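# Flip the grey finned box onto its fins

## Task

Turn the grey finned box upside down at roughly its current spot, ending with it resting flat on its fins and its feet pointing upward.

## Robot and tools

Robot: two arms, left_arm and right_arm, each a six-joint arm with a parallel two-finger gripper. left_arm sits on the +y side of the table and right_arm on the -y side; these names do not match image left/right. Calibrated bases in the scene frame: left_arm at (+0.026, +0.257, +0.013) m, yaw quat_wxyz (+1.000, 0, 0, -0.019); right_arm at (+0.001, -0.338, +0.037) m, quat_wxyz (+1.000, 0, 0, +0.016). Both bases have +z up.

Frames: the scene frame has its origin at table height, halfway between the nominal bases, +x pointing out over the table, +z up. Fixed cameras and the table use it. Each arm reports its hand pose (end_effector_position in metres, end_effector_quat_wxyz) in its own base frame, and all offsets for an arm run along that arm's base axes. The fingers extend along the gripper's +z axis and separate along its y axis. end_effector_position is the point between the pads, about 1 cm short of the fingertips. Reported poses can be off by a few centimetres, more at long reach.

execute_actions(actions, cameras): actions is a list of actions. Each action is a table of 1 to 15 rows, one row per 1/30 s control step; if the table is shorter than 15 rows, its last row repeats until 15 steps are done. Every row has exactly 14 numbers, each in [-1, 1], covering both arms even if one is idle: left_arm dx, dy, dz, rx, ry, rz, opening, then right_arm in the same order. The six pose numbers are an offset, not a pose: they are measured from that arm's Hand target as it stood when the action began (not from the previous row). 1.0 equals 0.6 m for dx/dy/dz and 180 degrees for rotation; rx, ry, rz form a single rotation vector about the Hand target's position. Repeating the same offset in a new action moves the arm further. Six zeros re-request the current Hand target. Opening is absolute: +1 fully open (0.094 m), -1 closed; a 0 there is a real command, so resend the current value to leave a gripper alone. An empty actions list just returns state and images.

move(target, speed, blend, opening_speed, blocking, cameras): drives each gripper along a straight line toward its target. target is one 14-number row, same layout and scale as above, or a list of up to 15 such rows; every row counts from the Hand targets at the start of the move, not from the previous row. speed is in m/s, 0.002 to 0.5 (default 0.25), one value or one per target; rotation is capped at twice that in rad/s. blend (m) rounds corners between listed targets. opening_speed (per second on the -1..+1 scale, at least 0.2) ramps the fingers; use a low value to close gently. The whole move is capped at 10 s. Paths ignore obstacles and the other arm; faster moves lag, stray and hit harder. The result adds a move: line with the ending (done, off_target, moving, held, fault) and limits (paced = pose clipped, held = steps withheld). blocking=false returns after about 0.5 s while the move continues.

wait(seconds 0 to 10) lets time pass while arms hold their commands. stop brakes a running move. zoom_image(camera, region [x0, y0, x1, y1], at most 504 by 504 pixels) enlarges part of the latest image from a camera. read_manual(section "licences") only returns licence text. finished_scene(scene) ends the scene irreversibly; scene is 1 or 2. Call it only once the box stays fin-down, feet-up without the robot touching it.

Cameras: cam_head_left, cam_head_right, cam_high, cam_low, cam_left_wrist, cam_right_wrist, all 672x504. The cameras argument picks which ones come back; omit it or pass ["all"] for all of them, [] for none. An unknown name invalidates the call.

Controller behaviour: each step, the command is clipped to within 100 mm and 20 degrees of the measured gripper pose, so one action may fall short. Hand target in a result is the last commanded pose after clipping, and the next offsets start from it. Friction and weight can leave a gripper resting a centimetre or more away; if so, send the remaining gap as an offset. An arm blocked by an object keeps pushing until you command its target back past the gripper. Avoid paths near an arm's own base, which can flip its shoulder posture.

Gripping: grip_measured uses the opening scale and reads slightly wide when empty. On a hard part it reads up to about 0.064 narrower than the part under full squeeze. To release, command well above grip_measured. grip_effort_nm is the gripper motor's effort (negative means closing) and is not a pad force.

Other readings: Joint velocities marked "within noise" means the arm is still. Joint torques include gravity and have offsets and noise; numbers 3 and 4 wrap at ±28 N m. MOTOR HOT appears at 85 °C. At 100 °C an OVER-TEMPERATURE FAULT drops that arm for 30 to 60 s or more, so avoid long holds, stretched poses and pushing against unreachable targets.

Avoid: letting the box fall off the table or leaving it off it (task fails), dropping or releasing it while it moves, fast impacts, hard presses, and any contact between the two arms or grippers. The clearance check does not guard gripper-to-gripper contact. Occasional outside pushes on the box or a held part may occur.

Each tool is called in YAML: its name, and indented under it one key for each argument.

## Session

execute_actions:
  actions: []

Scene clock: 0.00 s.
left_arm: end_effector_position=(+0.5662, -0.1283, +0.2532) grip_measured=+1.000 grip_effort_nm=n/a end_effector_quat_wxyz=(+0.190, -0.223, +0.955, +0.036) | right_arm: end_effector_position=(+0.4375, +0.0835, +0.2914) grip_measured=+1.000 grip_effort_nm=n/a end_effector_quat_wxyz=(+0.162, -0.288, +0.887, +0.322)
Joint positions: left_arm=[-0.296 1.668 1.62 -1.222 -0.251 -0.715 0.094] | right_arm=[-0.072 1.426 1.367 -1.439 -0.734 -0.671 0.094]
Joint velocities: within noise
Joint torques (N m): no reading
Heat: left arm: hottest elbow 33 °C; right arm: hottest waist 32 °C.
Hand target: left_arm +0.5722, -0.1301, +0.2596; +0.198, -0.224, +0.954, +0.032 | right_arm +0.4432, +0.0831, +0.3022; +0.174, -0.292, +0.885, +0.317
Tool commands: left_gripper/opening=+1.0 right_gripper/opening=+1.0

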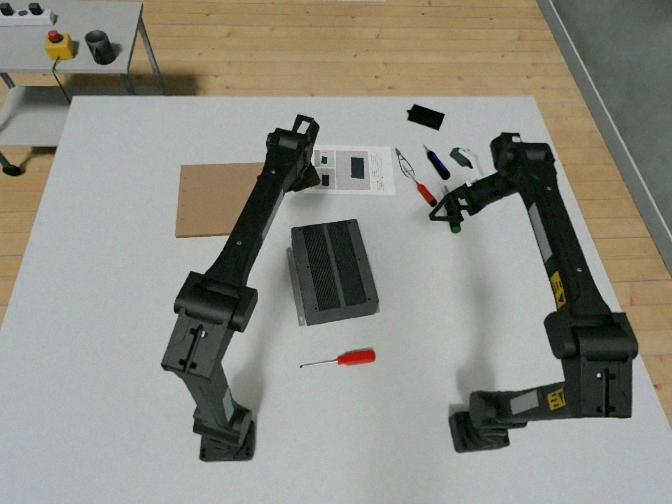

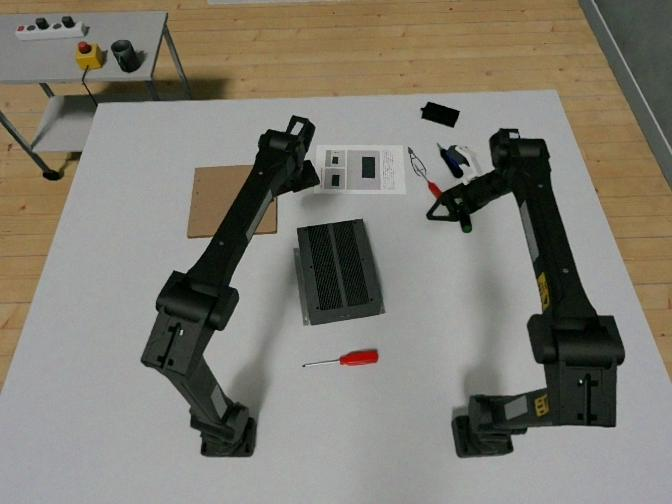

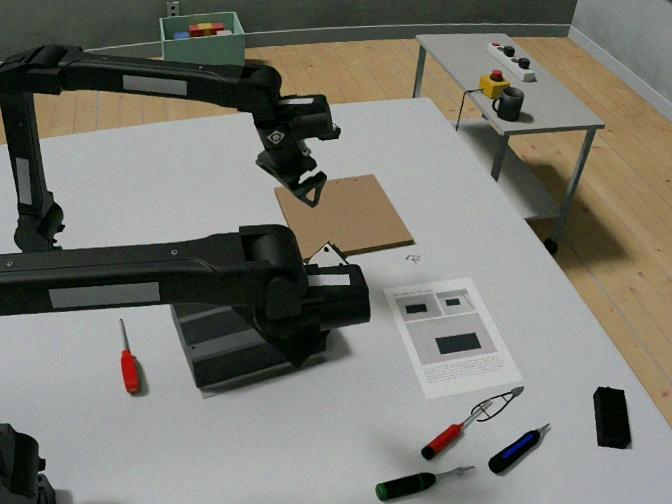

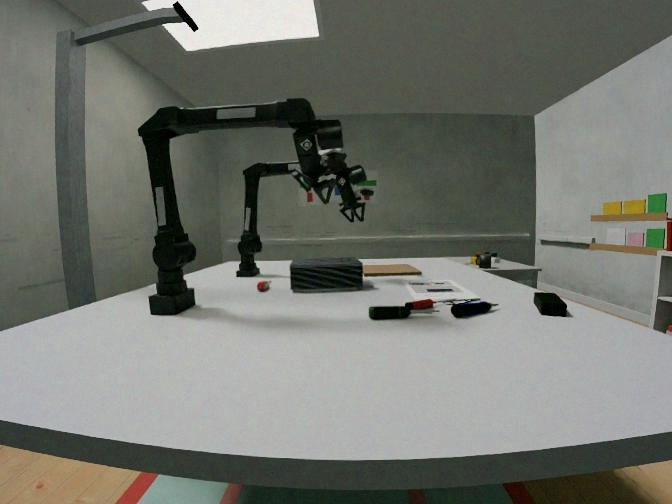

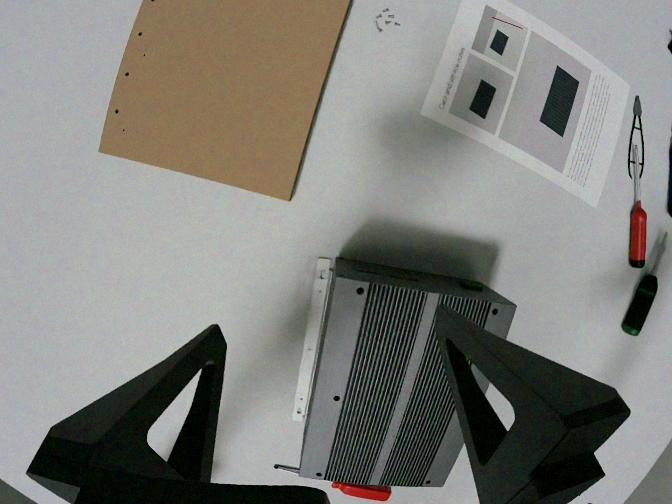

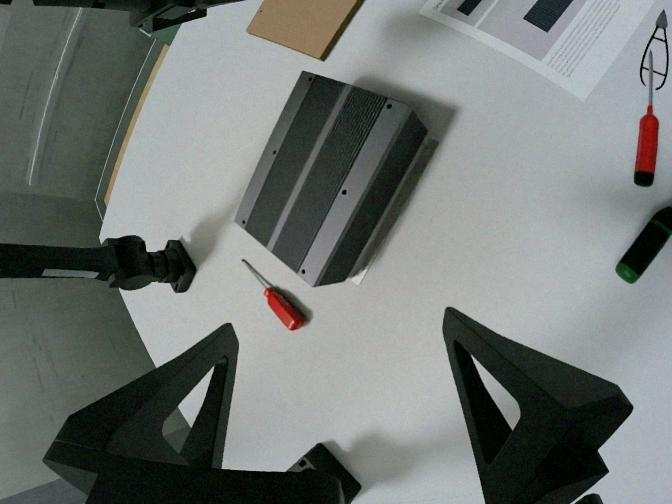

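zoom_image:
  camera: "cam_head_left"
  region: [260, 190, 420, 350]

zoom_image:
  camera: "cam_low"
  region: [230, 230, 430, 330]

zoom_image:
  camera: "cam_left_wrist"
  region: [260, 220, 560, 504]

zoom_image:
  camera: "cam_right_wrist"
  region: [200, 40, 460, 300]

Scaled by 3.150.

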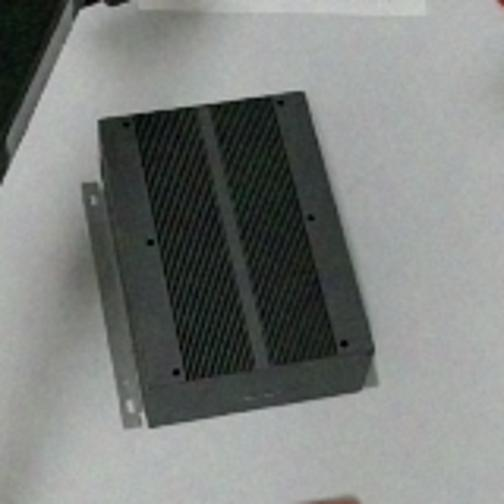

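Scaled by 2.520.

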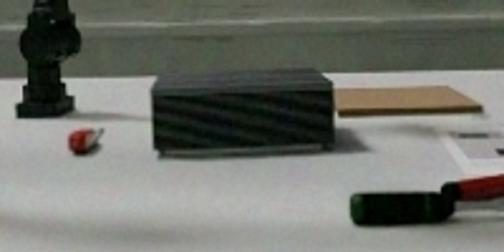

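Scaled by 1.680 from the camera's 672x504 image, which has a finer 960x720 frame.

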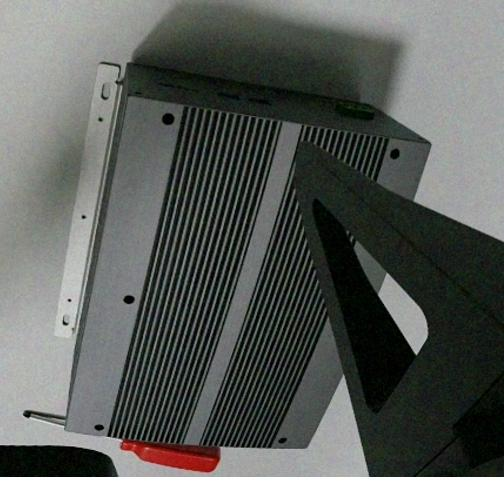

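Scaled by 1.938 from the camera's 672x504 image, which has a finer 960x720 frame.

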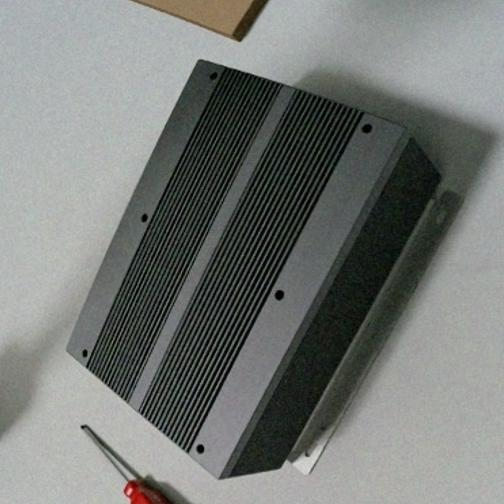

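zoom_image:
  camera: "cam_left_wrist"
  region: [290, 250, 370, 320]

zoom_image:
  camera: "cam_right_wrist"
  region: [330, 90, 450, 290]

zoom_image:
  camera: "cam_low"
  region: [280, 245, 380, 305]

Scaled by 6.300 from the camera's 672x504 image, which has a finer 960x720 frame.

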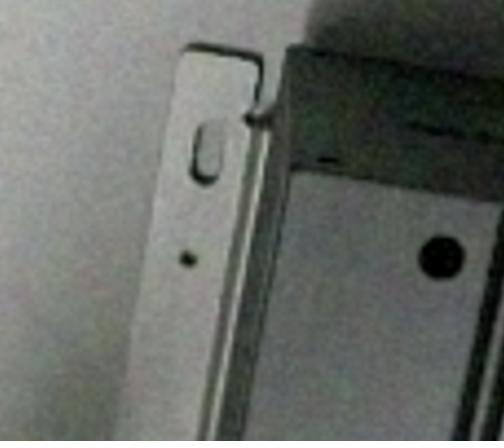

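Scaled by 2.520 from the camera's 672x504 image, which has a finer 960x720 frame.

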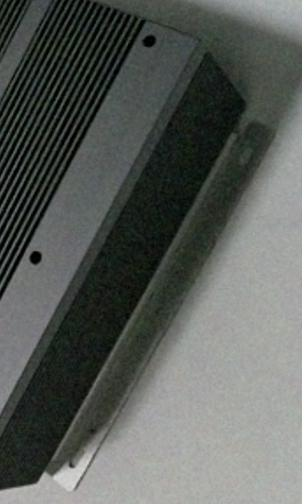

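Scaled by 5.040.

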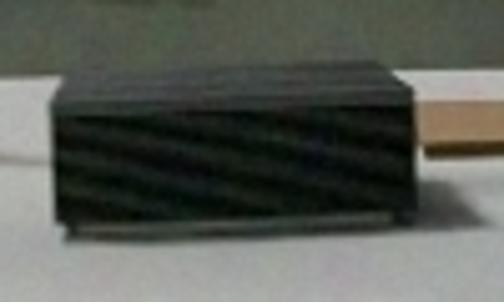

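move:
  target: [-0.362, 0.12, -0.2, -0.0694, -0.3044, -0.4133, 1, 0, 0, 0, 0, 0, 0, 1]
  cameras: ["cam_head_left", "cam_left_wrist", "cam_low"]

Scene clock: 261.03 s.
left_arm: end_effector_position=(+0.3524, -0.0623, +0.1428) grip_measured=+1.000 grip_effort_nm=0.017 end_effector_quat_wxyz=(+0.542, +0.369, +0.701, -0.281) | right_arm: end_effector_position=(+0.4375, +0.0835, +0.2914) grip_measured=+1.000 grip_effort_nm=-0.007 end_effector_quat_wxyz=(+0.162, -0.288, +0.887, +0.322)
Joint positions: left_arm=[0.282 1.191 0.392 0.11 1.159 0.653 0.094] | right_arm=[-0.072 1.426 1.367 -1.439 -0.734 -0.671 0.094]
Joint velocities: within noise
Joint torques (N m): left_arm=[0.09 -2.67 7.56 1.46 0.61 -0.09] | right_arm=[-0.62 -10.7 9.77 0.88 -0.6 -0.05]
Heat: left arm: hottest elbow 47 °C; right arm: hottest elbow 41 °C.
Hand target: left_arm +0.3550, -0.0583, +0.1395; +0.540, +0.367, +0.704, -0.281 | right_arm +0.4432, +0.0831, +0.3022; +0.174, -0.292, +0.885, +0.317
Off the commanded pose: left_arm 0.006 m, 1 deg | right_arm 0.012 m, 2 deg.
move: off_target (right_arm)
Images, in order (width x height): cam_head_left 672x504, cam_low 672x504, cam_left_wrist 672x504.

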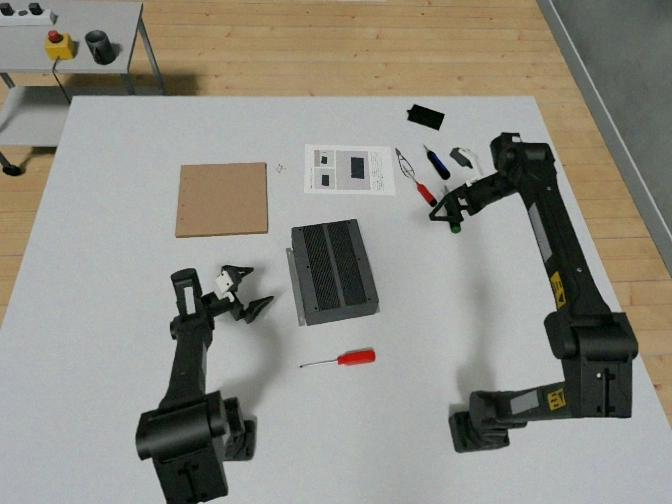

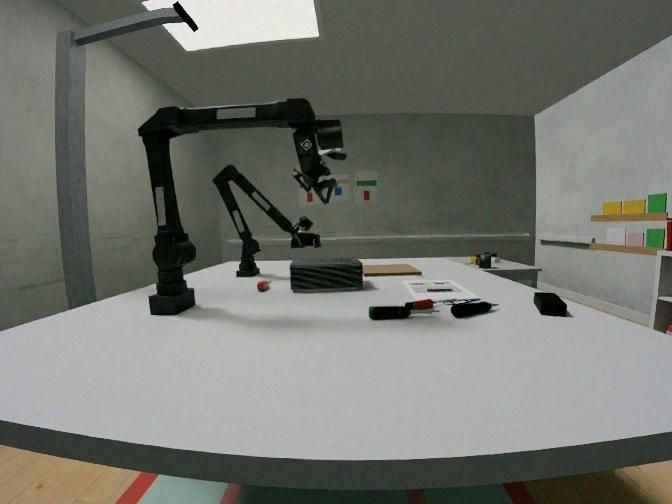

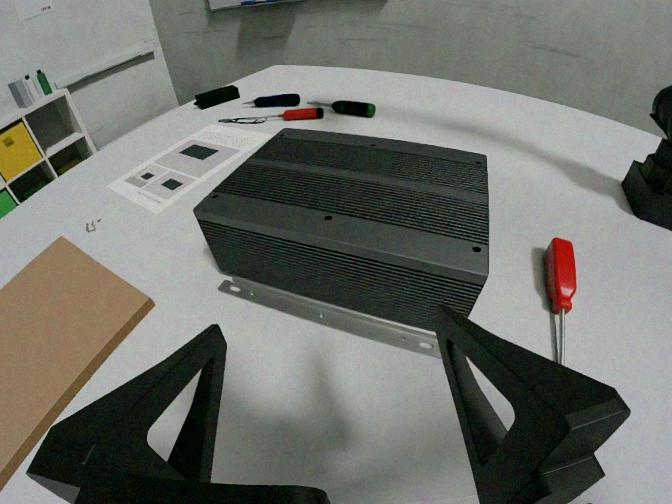

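zoom_image:
  camera: "cam_left_wrist"
  region: [190, 240, 350, 360]

zoom_image:
  camera: "cam_left_wrist"
  region: [340, 240, 500, 360]

Scaled by 3.150 from the camera's 672x504 image, which has a finer 960x720 frame.

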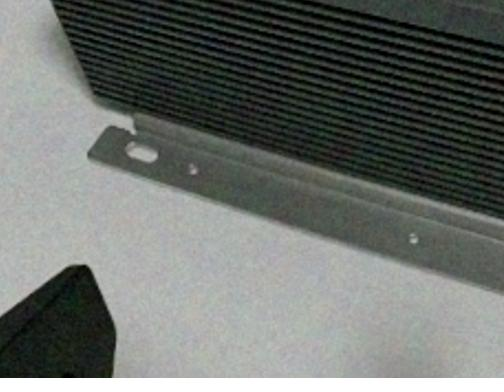

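Scaled by 3.150 from the camera's 672x504 image, which has a finer 960x720 frame.

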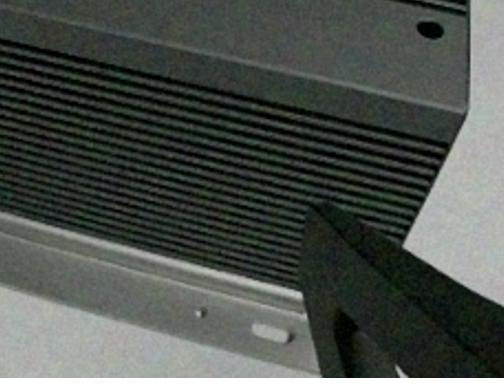

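move:
  target: [-0.035, -0.075, -0.067, 0.0254, 0.011, -0.1331, -1, -0.095, 0.075, -0.337, 0.1436, -0.2065, 0.2313, -1]
  cameras: ["cam_head_left", "cam_left_wrist", "cam_right_wrist", "cam_low"]

Scene clock: 504.83 s.
left_arm: end_effector_position=(+0.3236, -0.1024, +0.0979) grip_measured=-0.990 grip_effort_nm=-0.540 end_effector_quat_wxyz=(+0.443, +0.513, +0.637, -0.367) | right_arm: end_effector_position=(+0.3762, +0.1275, +0.0964) grip_measured=-0.987 grip_effort_nm=-0.691 end_effector_quat_wxyz=(-0.373, +0.610, -0.550, -0.432)
Joint positions: left_arm=[0.192 1.441 0.6 -0.704 1.226 1.529 0] | right_arm=[-0.08 1.764 0.986 -1.296 -1.162 -2.09 0.001]
Joint velocities: within noise
Joint torques (N m): left_arm=[-1.67 -5.01 8.28 0.25 0.62 -0.03] | right_arm=[-0.56 -10.7 7.15 -0.65 -0.57 -0.15]
Heat: left arm: hottest elbow 41 °C; right arm: hottest elbow 43 °C.
Hand target: left_arm +0.3340, -0.1032, +0.0994; +0.443, +0.521, +0.632, -0.365 | right_arm +0.3861, +0.1282, +0.1000; -0.376, +0.618, -0.538, -0.432
Off the commanded pose: left_arm 0.011 m, 1 deg | right_arm 0.011 m, 2 deg.
joint sent to its limit (right arm) — joint 6 (wrist roll), lower limit. The joint targets still meet the commanded pose.
move: off_target (left_arm, right_arm)
Images, in order (width x height): cam_head_left 672x504, cam_low 672x504, cam_left_wrist 672x504, cam_right_wrist 672x504.

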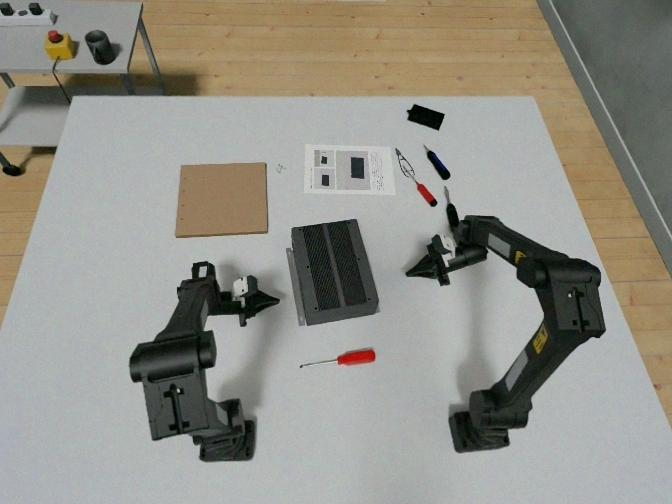

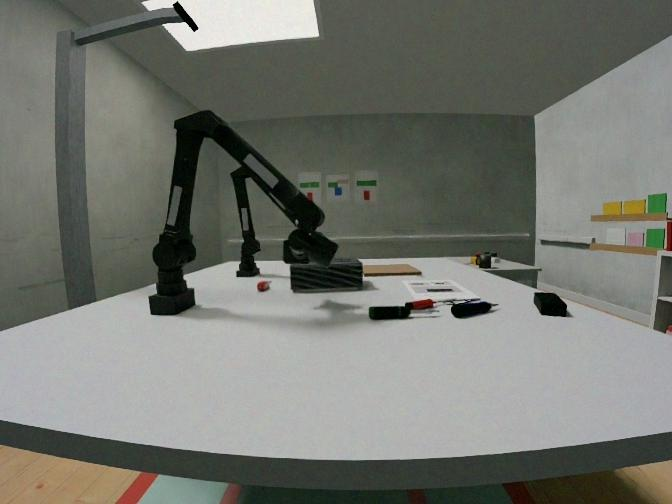

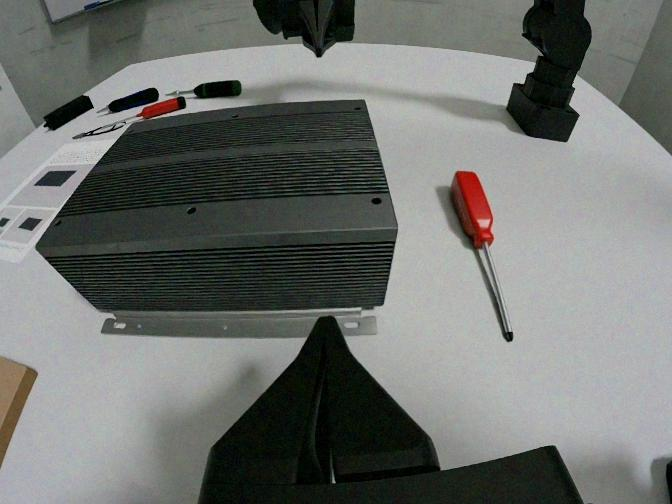

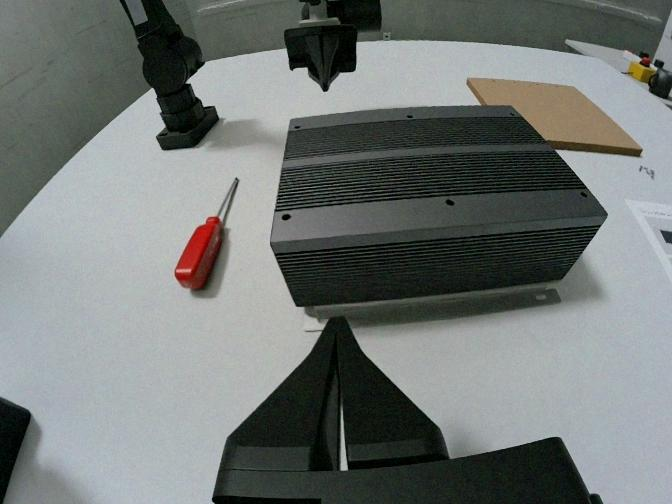

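zoom_image:
  camera: "cam_left_wrist"
  region: [30, 200, 400, 345]

zoom_image:
  camera: "cam_right_wrist"
  region: [260, 190, 620, 340]

Scaled by 1.362 from the camera's 672x504 image, which has a finer 960x720 frame.

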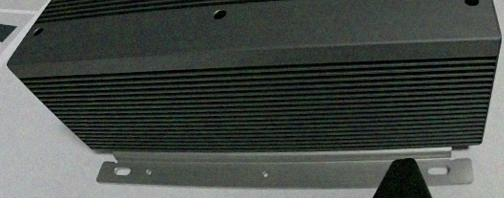

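Scaled by 1.400 from the camera's 672x504 image, which has a finer 960x720 frame.

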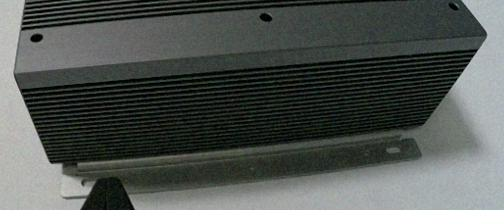

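zoom_image:
  camera: "cam_left_wrist"
  region: [330, 290, 400, 342]

zoom_image:
  camera: "cam_left_wrist"
  region: [85, 290, 155, 342]

zoom_image:
  camera: "cam_right_wrist"
  region: [280, 280, 350, 332]

zoom_image:
  camera: "cam_right_wrist"
  region: [510, 250, 580, 302]

Scaled by 7.200 from the camera's 672x504 image, which has a finer 960x720 frame.

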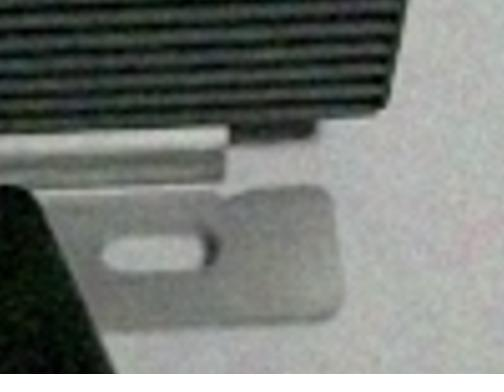

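Scaled by 7.200 from the camera's 672x504 image, which has a finer 960x720 frame.

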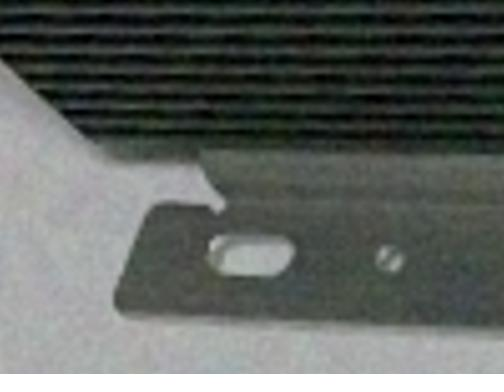

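Scaled by 7.200 from the camera's 672x504 image, which has a finer 960x720 frame.

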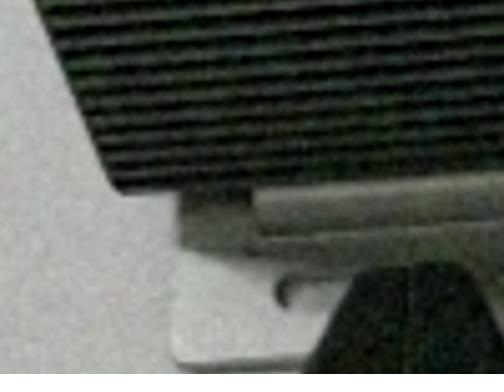

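Scaled by 7.200 from the camera's 672x504 image, which has a finer 960x720 frame.

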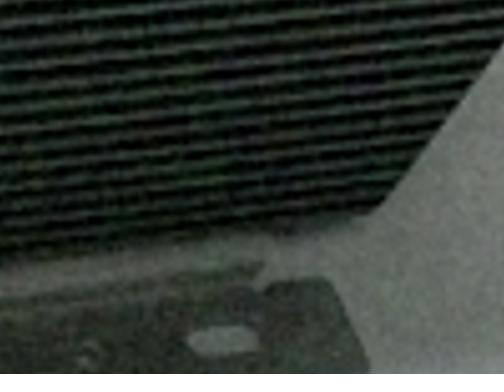

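move:
  target: [0, 0.1, 0.167, 0, 0, 0, 0, -0.2935, 0.2163, -0.05, -0.3876, -0.0269, -0.0384, 1]
  cameras: ["cam_head_left", "cam_right_wrist"]

Scene clock: 766.37 s.
left_arm: end_effector_position=(+0.3247, -0.0502, +0.1871) grip_measured=-0.003 grip_effort_nm=0.159 end_effector_quat_wxyz=(+0.432, +0.510, +0.637, -0.383) | right_arm: end_effector_position=(+0.2022, +0.2429, +0.0598) grip_measured=+0.998 grip_effort_nm=0.076 end_effector_quat_wxyz=(+0.011, +0.706, -0.708, -0.001)
Joint positions: left_arm=[0.354 1.41 0.843 -1.48 1.186 2.029 0.047] | right_arm=[0.875 1.342 0.762 -1.013 -0.005 -0.693 0.094]
Joint velocities: within noise
Joint torques (N m): left_arm=[0.09 -8.18 9.42 -0.51 0.53 -0.03] | right_arm=[0.56 -6.01 9.7 0.25 0.09 0.02]
Heat: left arm: hottest elbow 43 °C; right arm: hottest elbow 40 °C.
Hand target: left_arm +0.3341, -0.0432, +0.1996; +0.443, +0.521, +0.632, -0.365 | right_arm +0.2100, +0.2579, +0.0699; +0.000, +0.707, -0.707, +0.000
Off the commanded pose: left_arm 0.017 m, 3 deg | right_arm 0.020 m, 1 deg.
move: off_target (left_arm, right_arm)
Images, in order (width x height): cam_head_left 672x504, cam_right_wrist 672x504.

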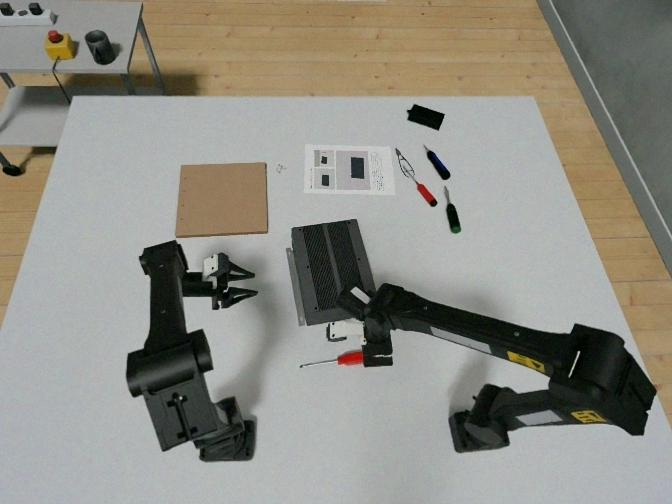

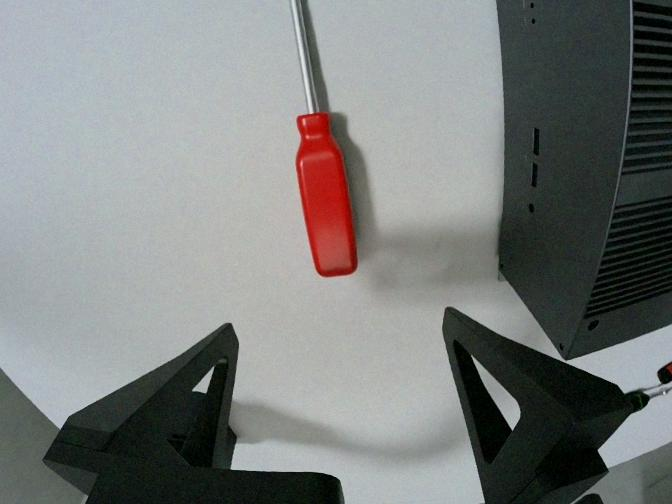

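move:
  target: [0, 0, 0, 0, 0, 0, 0, -0.005, 0.045, -0.115, 0, 0, 0.047, 0.2]
  cameras: ["cam_right_wrist"]
  speed: 0.15

Scene clock: 785.73 s.
left_arm: end_effector_position=(+0.3246, -0.0501, +0.1871) grip_measured=-0.003 grip_effort_nm=0.154 end_effector_quat_wxyz=(+0.432, +0.511, +0.637, -0.382) | right_arm: end_effector_position=(+0.2068, +0.2777, +0.0013) grip_measured=+0.202 grip_effort_nm=-0.095 end_effector_quat_wxyz=(+0.005, +0.750, -0.661, -0.002)
Joint positions: left_arm=[0.355 1.41 0.843 -1.48 1.186 2.03 0.047] | right_arm=[0.93 1.528 0.762 -0.815 -0.004 -0.766 0.056]
Joint velocities: within noise
Joint torques (N m): left_arm=[-0.03 -8.06 9.43 -0.62 0.53 -0.06] | right_arm=[-0.26 -8.35 6.19 1.01 0.06 -0.1]
Heat: left arm: hottest elbow 42 °C; right arm: hottest elbow 42 °C.
Hand target: left_arm +0.3340, -0.0432, +0.1996; +0.443, +0.521, +0.632, -0.365 | right_arm +0.2071, +0.2849, +0.0009; +0.000, +0.757, -0.653, +0.000
Off the commanded pose: left_arm 0.017 m, 3 deg | right_arm 0.007 m, 1 deg.
move: off_target (left_arm)
Images, in order (width x height): cam_right_wrist 672x504.

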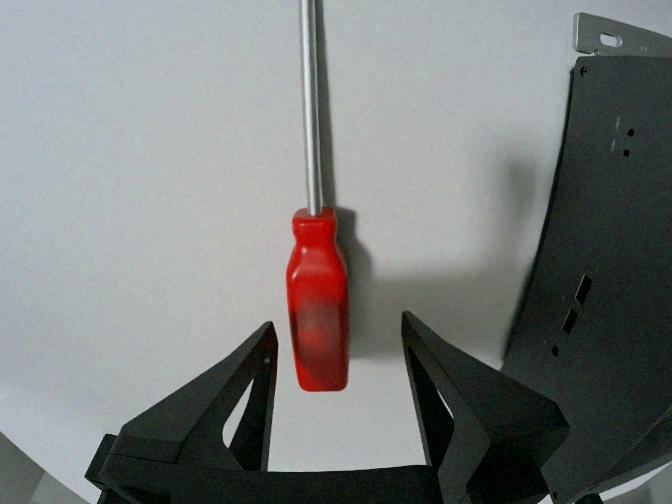

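move:
  target: [0, 0, 0, 0, 0, 0, 0, -0.012, 0.025, -0.033, 0, 0, 0, 0.2]
  cameras: ["cam_right_wrist"]
  speed: 0.1

move:
  target: [0, 0, 0, 0, 0, 0, 0, 0, 0, 0, 0, 0, 0, -0.7]
  cameras: ["cam_right_wrist"]
  opening_speed: 1.2

Scene clock: 796.40 s.
left_arm: end_effector_position=(+0.3246, -0.0501, +0.1871) grip_measured=-0.003 grip_effort_nm=0.154 end_effector_quat_wxyz=(+0.432, +0.511, +0.637, -0.382) | right_arm: end_effector_position=(+0.1986, +0.2906, -0.0190) grip_measured=+0.202 grip_effort_nm=-0.090 end_effector_quat_wxyz=(+0.007, +0.756, -0.654, -0.001)
Joint positions: left_arm=[0.355 1.41 0.843 -1.48 1.186 2.03 0.047] | right_arm=[0.971 1.589 0.762 -0.757 -0.004 -0.744 0.056]
Joint velocities: within noise
Joint torques (N m): left_arm=[0.09 -8.12 9.42 -0.61 0.53 -0.05] | right_arm=[0.62 -9 6.26 0.87 0.03 0.05]
Heat: left arm: hottest elbow 42 °C; right arm: hottest elbow 42 °C.
Hand target: left_arm +0.3340, -0.0432, +0.1996; +0.443, +0.521, +0.632, -0.365 | right_arm +0.1998, +0.2999, -0.0189; +0.000, +0.758, -0.653, +0.000
Off the commanded pose: left_arm 0.017 m, 3 deg | right_arm 0.009 m, 1 deg.
move: off_target (left_arm)
Images, in order (width x height): cam_right_wrist 672x504.

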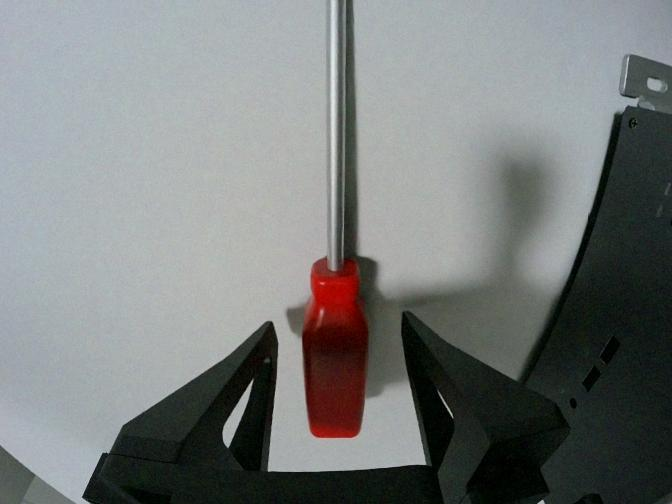

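Scene clock: 797.37 s.
left_arm: end_effector_position=(+0.3246, -0.0501, +0.1871) grip_measured=-0.003 grip_effort_nm=0.154 end_effector_quat_wxyz=(+0.432, +0.511, +0.637, -0.382) | right_arm: end_effector_position=(+0.1987, +0.2907, -0.0190) grip_measured=-0.427 grip_effort_nm=-1.043 end_effector_quat_wxyz=(+0.007, +0.756, -0.655, -0.001)
Joint positions: left_arm=[0.355 1.41 0.843 -1.48 1.186 2.03 0.047] | right_arm=[0.971 1.589 0.762 -0.757 -0.004 -0.743 0.027]
Joint velocities: within noise
Joint torques (N m): left_arm=[0.09 -8.12 9.37 -0.65 0.53 -0.06] | right_arm=[0.21 -8.29 6.24 0.81 0.01 0.04]
Heat: left arm: hottest elbow 42 °C; right arm: hottest elbow 41 °C.
Hand target: left_arm +0.3340, -0.0432, +0.1996; +0.443, +0.521, +0.632, -0.365 | right_arm +0.1998, +0.2999, -0.0189; +0.000, +0.757, -0.653, -0.001
Off the commanded pose: left_arm 0.017 m, 3 deg | right_arm 0.009 m, 1 deg.
move: off_target (left_arm)
Images, in order (width x height): cam_right_wrist 672x504.

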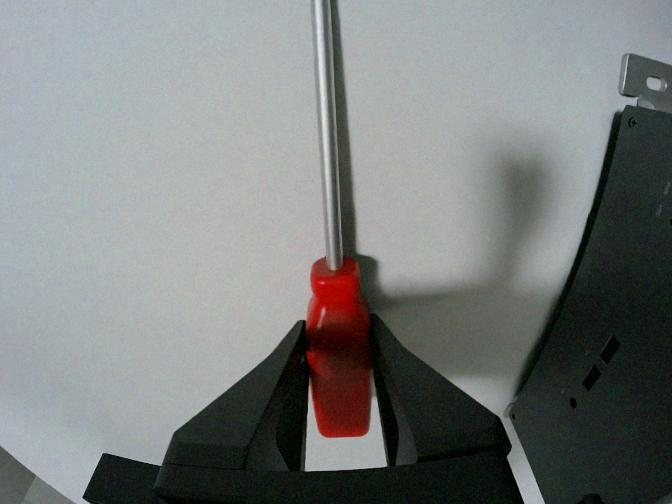

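move:
  target:
    - [0,0,0,0,0,0,0, 0,0,0.15,0,0,0,-0.7]
    - [0,0,0,0,0,0,0, 0.1,-0.45,0.16,0,0,-0.2,-0.7]
    - [0,0,0,0,0,0,0, 0.233,-0.592,0.1,0,0,-0.4,-0.7]
    - [0,0,0,0,0,0,0, 0.233,-0.592,0.008,0,0,-0.4,-0.7]
  cameras: ["cam_right_wrist", "cam_head_left"]
  speed: [0.2, 0.3, 0.25, 0.1]
  blend: [0.03, 0.05, 0.02, 0]

Scene clock: 823.53 s.
left_arm: end_effector_position=(+0.3246, -0.0501, +0.1871) grip_measured=-0.003 grip_effort_nm=0.154 end_effector_quat_wxyz=(+0.432, +0.511, +0.637, -0.382) | right_arm: end_effector_position=(+0.3360, -0.0510, -0.0135) grip_measured=-0.428 grip_effort_nm=-1.038 end_effector_quat_wxyz=(-0.004, -0.239, +0.971, +0.001)
Joint positions: left_arm=[0.355 1.41 0.843 -1.48 1.186 2.03 0.047] | right_arm=[-0.149 1.546 0.73 -0.763 0.001 -0.632 0.027]
Joint velocities: within noise
Joint torques (N m): left_arm=[0.09 -8.12 9.39 -0.58 0.53 -0.07] | right_arm=[-1.38 -8.06 5.63 0.83 -0.14 0.06]
Heat: left arm: hottest elbow 42 °C; right arm: hottest elbow 41 °C.
Hand target: left_arm +0.3340, -0.0433, +0.1996; +0.443, +0.521, +0.632, -0.365 | right_arm +0.3397, -0.0553, -0.0141; +0.001, -0.229, +0.973, +0.000
Off the commanded pose: left_arm 0.017 m, 3 deg | right_arm 0.006 m, 1 deg.
move: off_target (left_arm)
Images, in order (width x height): cam_head_left 672x504, cam_right_wrist 672x504.

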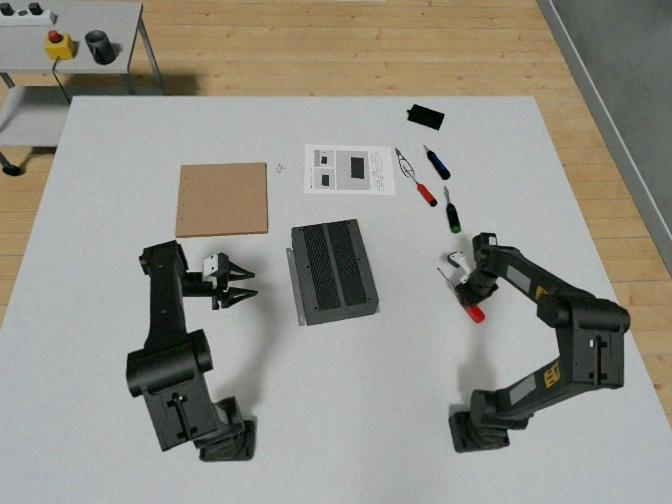

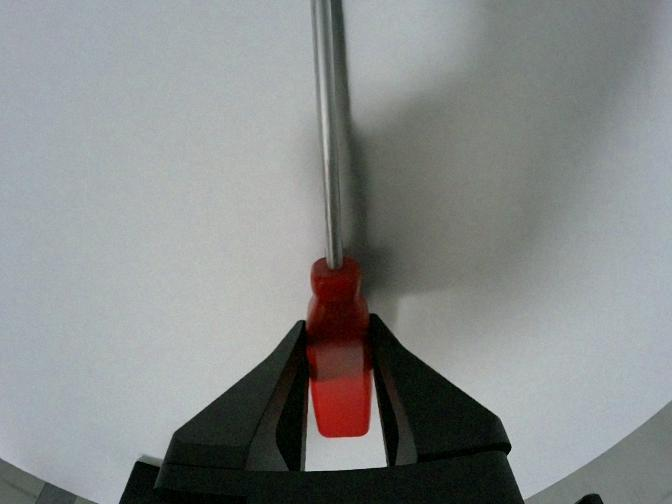

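move:
  target: [0,0,0,0,0,0,0, 0,0,-0.009,0,0,0,-0.7]
  cameras: []
  speed: 0.05

move:
  target: [0,0,0,0,0,0,0, 0,0,0,0,0,0,-0.1]
  cameras: ["cam_right_wrist"]
  opening_speed: 1

Scene clock: 828.60 s.
left_arm: end_effector_position=(+0.3246, -0.0501, +0.1871) grip_measured=-0.003 grip_effort_nm=0.159 end_effector_quat_wxyz=(+0.432, +0.511, +0.637, -0.382) | right_arm: end_effector_position=(+0.3386, -0.0514, -0.0171) grip_measured=-0.428 grip_effort_nm=-1.038 end_effector_quat_wxyz=(-0.001, -0.239, +0.971, +0.000)
Joint positions: left_arm=[0.355 1.41 0.843 -1.48 1.186 2.03 0.047] | right_arm=[-0.149 1.557 0.73 -0.745 0.001 -0.631 0.027]
Joint velocities: within noise
Joint torques (N m): left_arm=[0.03 -8.12 9.39 -0.61 0.54 -0.06] | right_arm=[-0.85 -8.82 5.18 0.85 -0.16 0.09]
Heat: left arm: hottest elbow 42 °C; right arm: hottest elbow 41 °C.
Hand target: left_arm +0.3340, -0.0433, +0.1996; +0.443, +0.521, +0.632, -0.365 | right_arm +0.3396, -0.0553, -0.0195; +0.000, -0.229, +0.973, +0.000
Off the commanded pose: left_arm 0.017 m, 3 deg | right_arm 0.005 m, 1 deg.
move: off_target (left_arm)
No camera images: "cameras" was empty.

Scene clock: 829.60 s.
left_arm: end_effector_position=(+0.3246, -0.0501, +0.1871) grip_measured=-0.003 grip_effort_nm=0.159 end_effector_quat_wxyz=(+0.432, +0.511, +0.637, -0.382) | right_arm: end_effector_position=(+0.3387, -0.0514, -0.0171) grip_measured=-0.102 grip_effort_nm=0.076 end_effector_quat_wxyz=(-0.001, -0.239, +0.971, +0.000)
Joint positions: left_arm=[0.355 1.41 0.843 -1.48 1.186 2.03 0.047] | right_arm=[-0.149 1.557 0.73 -0.745 0.001 -0.631 0.042]
Joint velocities: within noise
Joint torques (N m): left_arm=[0.09 -8.18 9.4 -0.59 0.53 -0.06] | right_arm=[-2.2 -7.94 5.15 1.02 -0.11 0.06]
Heat: left arm: hottest elbow 42 °C; right arm: hottest elbow 41 °C.
Hand target: left_arm +0.3340, -0.0433, +0.1996; +0.443, +0.521, +0.632, -0.365 | right_arm +0.3397, -0.0553, -0.0195; +0.001, -0.229, +0.973, +0.000
Off the commanded pose: left_arm 0.017 m, 3 deg | right_arm 0.005 m, 1 deg.
move: off_target (left_arm)
Images, in order (width x height): cam_right_wrist 672x504.

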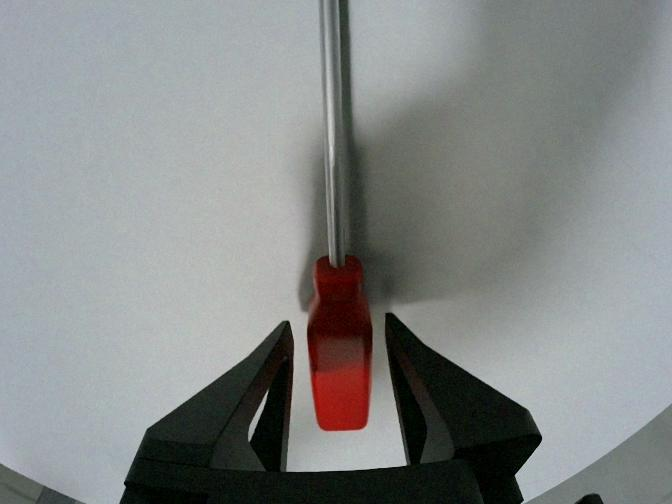

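move:
  target:
    - [0,0,0,0,0,0,0, -0.05,0.042,0.3,0,0,0,-0.1]
    - [0,0,0,0,0,0,0, -0.158,0.425,0.25,0.4215,-0.2211,-0.503,1]
    - [0,0,0,0,0,0,0, -0.158,0.575,0.14,0.4215,-0.2211,-0.503,1]
  cameras: ["cam_right_wrist", "cam_head_left", "cam_left_wrist"]
  speed: [0.2, 0.3, 0.2]
  blend: [0.03, 0.0, 0]

Scene clock: 867.23 s.
left_arm: end_effector_position=(+0.3246, -0.0500, +0.1871) grip_measured=-0.003 grip_effort_nm=0.164 end_effector_quat_wxyz=(+0.433, +0.510, +0.637, -0.382) | right_arm: end_effector_position=(+0.2443, +0.2763, +0.0594) grip_measured=+0.998 grip_effort_nm=0.076 end_effector_quat_wxyz=(+0.406, +0.518, +0.607, +0.446)
Joint positions: left_arm=[0.355 1.41 0.843 -1.48 1.186 2.03 0.047] | right_arm=[1.268 1.557 0.312 0.645 1.066 2.078 0.094]
Joint velocities: within noise
Joint torques (N m): left_arm=[0.09 -7.94 9.43 -0.62 0.53 -0.06] | right_arm=[-0.56 -5.66 5.15 2.22 0.53 -0.04]
Heat: left arm: hottest elbow 43 °C; right arm: hottest elbow 40 °C.
Hand target: left_arm +0.3340, -0.0432, +0.1996; +0.443, +0.521, +0.632, -0.365 | right_arm +0.2450, +0.2898, +0.0647; +0.399, +0.520, +0.599, +0.460
Off the commanded pose: left_arm 0.017 m, 3 deg | right_arm 0.014 m, 2 deg.
move: off_target (left_arm, right_arm); target 2's new opening was sent with right_arm's hand 0.022 m and 3 deg from that target
Images, in order (width x height): cam_head_left 672x504, cam_left_wrist 672x504, cam_right_wrist 672x504.

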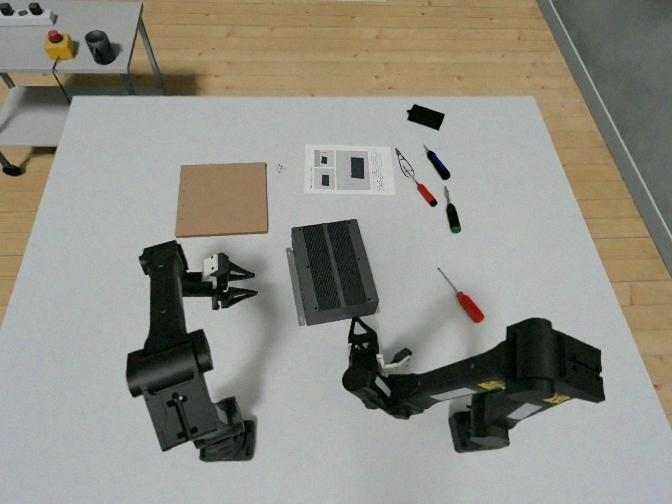

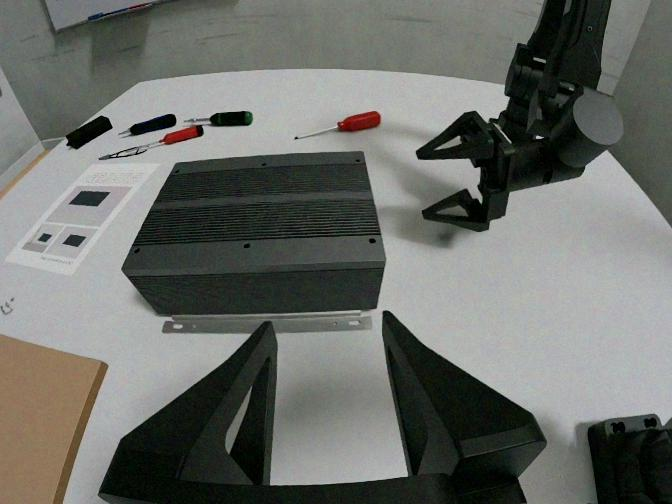

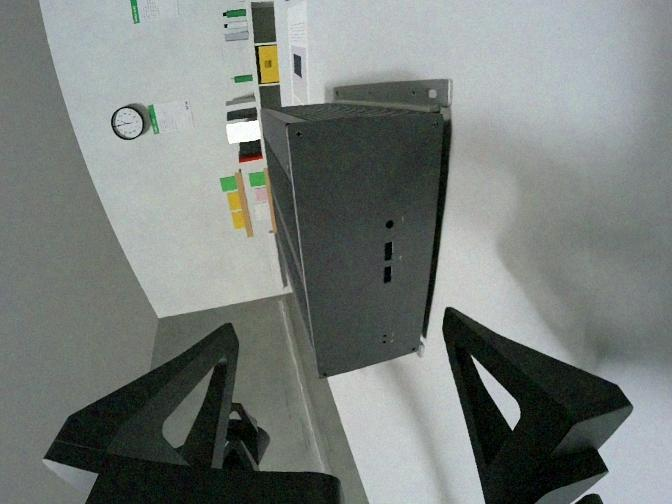

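zoom_image:
  camera: "cam_right_wrist"
  region: [240, 70, 480, 400]

zoom_image:
  camera: "cam_right_wrist"
  region: [390, 270, 470, 370]

zoom_image:
  camera: "cam_right_wrist"
  region: [390, 70, 470, 170]

Scaled by 1.527 from the camera's 672x504 image, which has a finer 960x720 frame.

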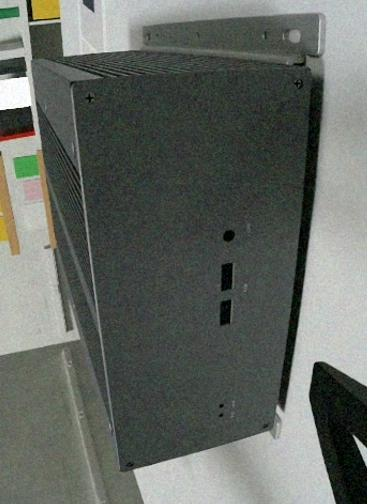

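Scaled by 5.040 from the camera's 672x504 image, which has a finer 960x720 frame.

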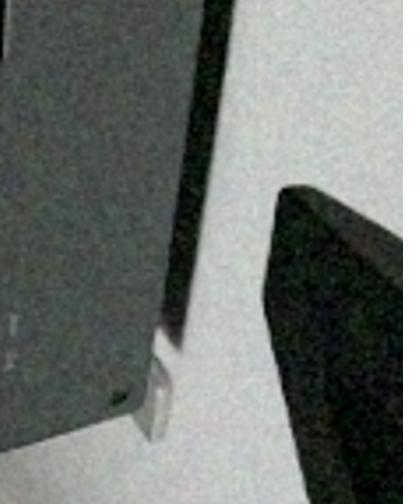

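Scaled by 5.040 from the camera's 672x504 image, which has a finer 960x720 frame.

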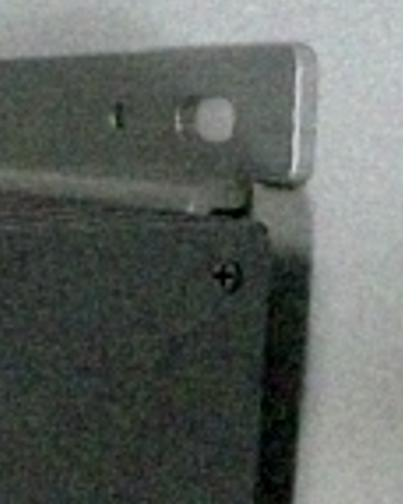

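move:
  target: [0,0,0,0,0,0,0, 0.043,0.031,-0.041,-0.0039,0.0275,0,1]
  cameras: ["cam_right_wrist"]
  speed: 0.1

Scene clock: 948.13 s.
left_arm: end_effector_position=(+0.3246, -0.0500, +0.1871) grip_measured=-0.003 grip_effort_nm=0.159 end_effector_quat_wxyz=(+0.433, +0.510, +0.637, -0.382) | right_arm: end_effector_position=(+0.2634, +0.3022, +0.0388) grip_measured=+0.998 grip_effort_nm=0.071 end_effector_quat_wxyz=(+0.379, +0.523, +0.627, +0.435)
Joint positions: left_arm=[0.355 1.41 0.843 -1.48 1.186 2.03 0.047] | right_arm=[1.214 1.646 0.387 0.636 0.961 2.082 0.094]
Joint velocities: within noise
Joint torques (N m): left_arm=[0.26 -8.18 9.42 -0.64 0.54 -0.07] | right_arm=[-1.9 -6.36 5.26 1.29 0.18 -0.05]
Heat: left arm: hottest elbow 43 °C; right arm: hottest elbow 37 °C.
Hand target: left_arm +0.3340, -0.0432, +0.1996; +0.443, +0.521, +0.632, -0.365 | right_arm +0.2707, +0.3083, +0.0399; +0.376, +0.537, +0.619, +0.433
Off the commanded pose: left_arm 0.017 m, 3 deg | right_arm 0.010 m, 2 deg.
joint sent to its limit (right arm) — joint 6 (wrist roll), upper limit. The joint targets still meet the commanded pose.
move: off_target (left_arm)
Images, in order (width x height): cam_right_wrist 672x504.

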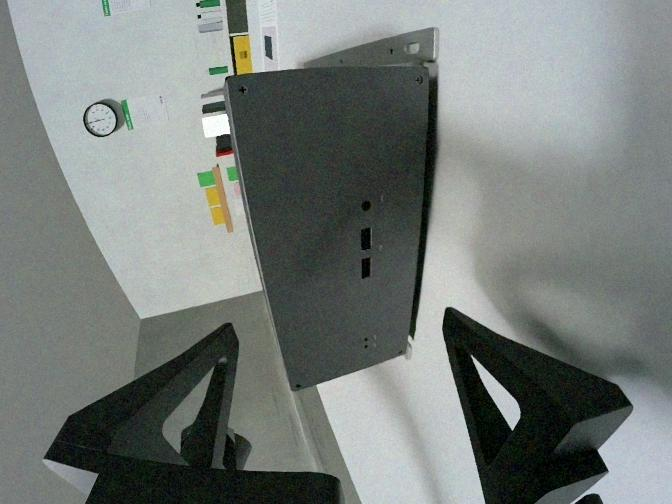

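move:
  target:
    - [0,0,0,0,0,0,0, -0.03,-0.004,0.02,-0.4653,-0.0654,0.171,1]
    - [0,0,0,0,0,0,0, -0.03,-0.004,0.02,-0.9306,-0.1308,0.342,1]
  cameras: ["cam_right_wrist"]
  speed: 0.35
  blend: 0.02

Scene clock: 982.00 s.
left_arm: end_effector_position=(+0.3246, -0.0500, +0.1872) grip_measured=-0.003 grip_effort_nm=0.154 end_effector_quat_wxyz=(+0.432, +0.510, +0.637, -0.382) | right_arm: end_effector_position=(+0.2537, +0.2947, +0.0449) grip_measured=+0.999 grip_effort_nm=0.061 end_effector_quat_wxyz=(-0.419, +0.621, -0.540, +0.384)
Joint positions: left_arm=[0.355 1.41 0.843 -1.481 1.186 2.03 0.047] | right_arm=[1.245 1.578 0.395 0.454 1.01 -0.949 0.094]
Joint velocities: within noise
Joint torques (N m): left_arm=[0.03 -8.12 9.4 -0.64 0.54 -0.06] | right_arm=[0.44 -7.47 4.72 2.25 0.2 0.02]
Heat: left arm: hottest elbow 43 °C; right arm: hottest elbow 37 °C.
Hand target: left_arm +0.3340, -0.0432, +0.1996; +0.443, +0.521, +0.632, -0.365 | right_arm +0.2528, +0.3060, +0.0520; -0.433, +0.618, -0.537, +0.377
Off the commanded pose: left_arm 0.017 m, 3 deg | right_arm 0.013 m, 2 deg.
move: off_target (left_arm, right_arm)
Images, in order (width x height): cam_right_wrist 672x504.

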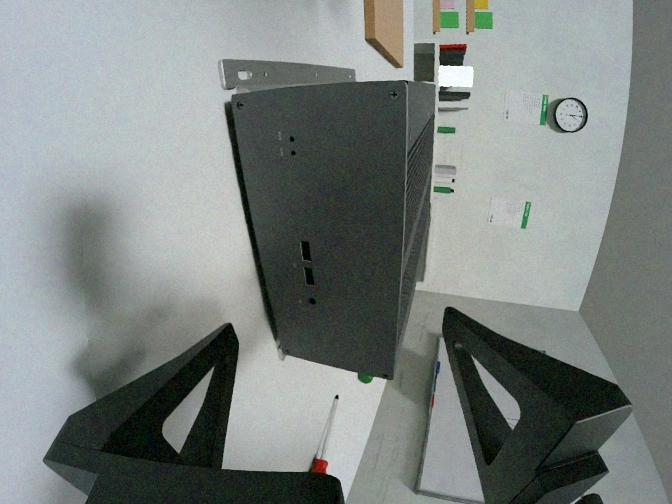

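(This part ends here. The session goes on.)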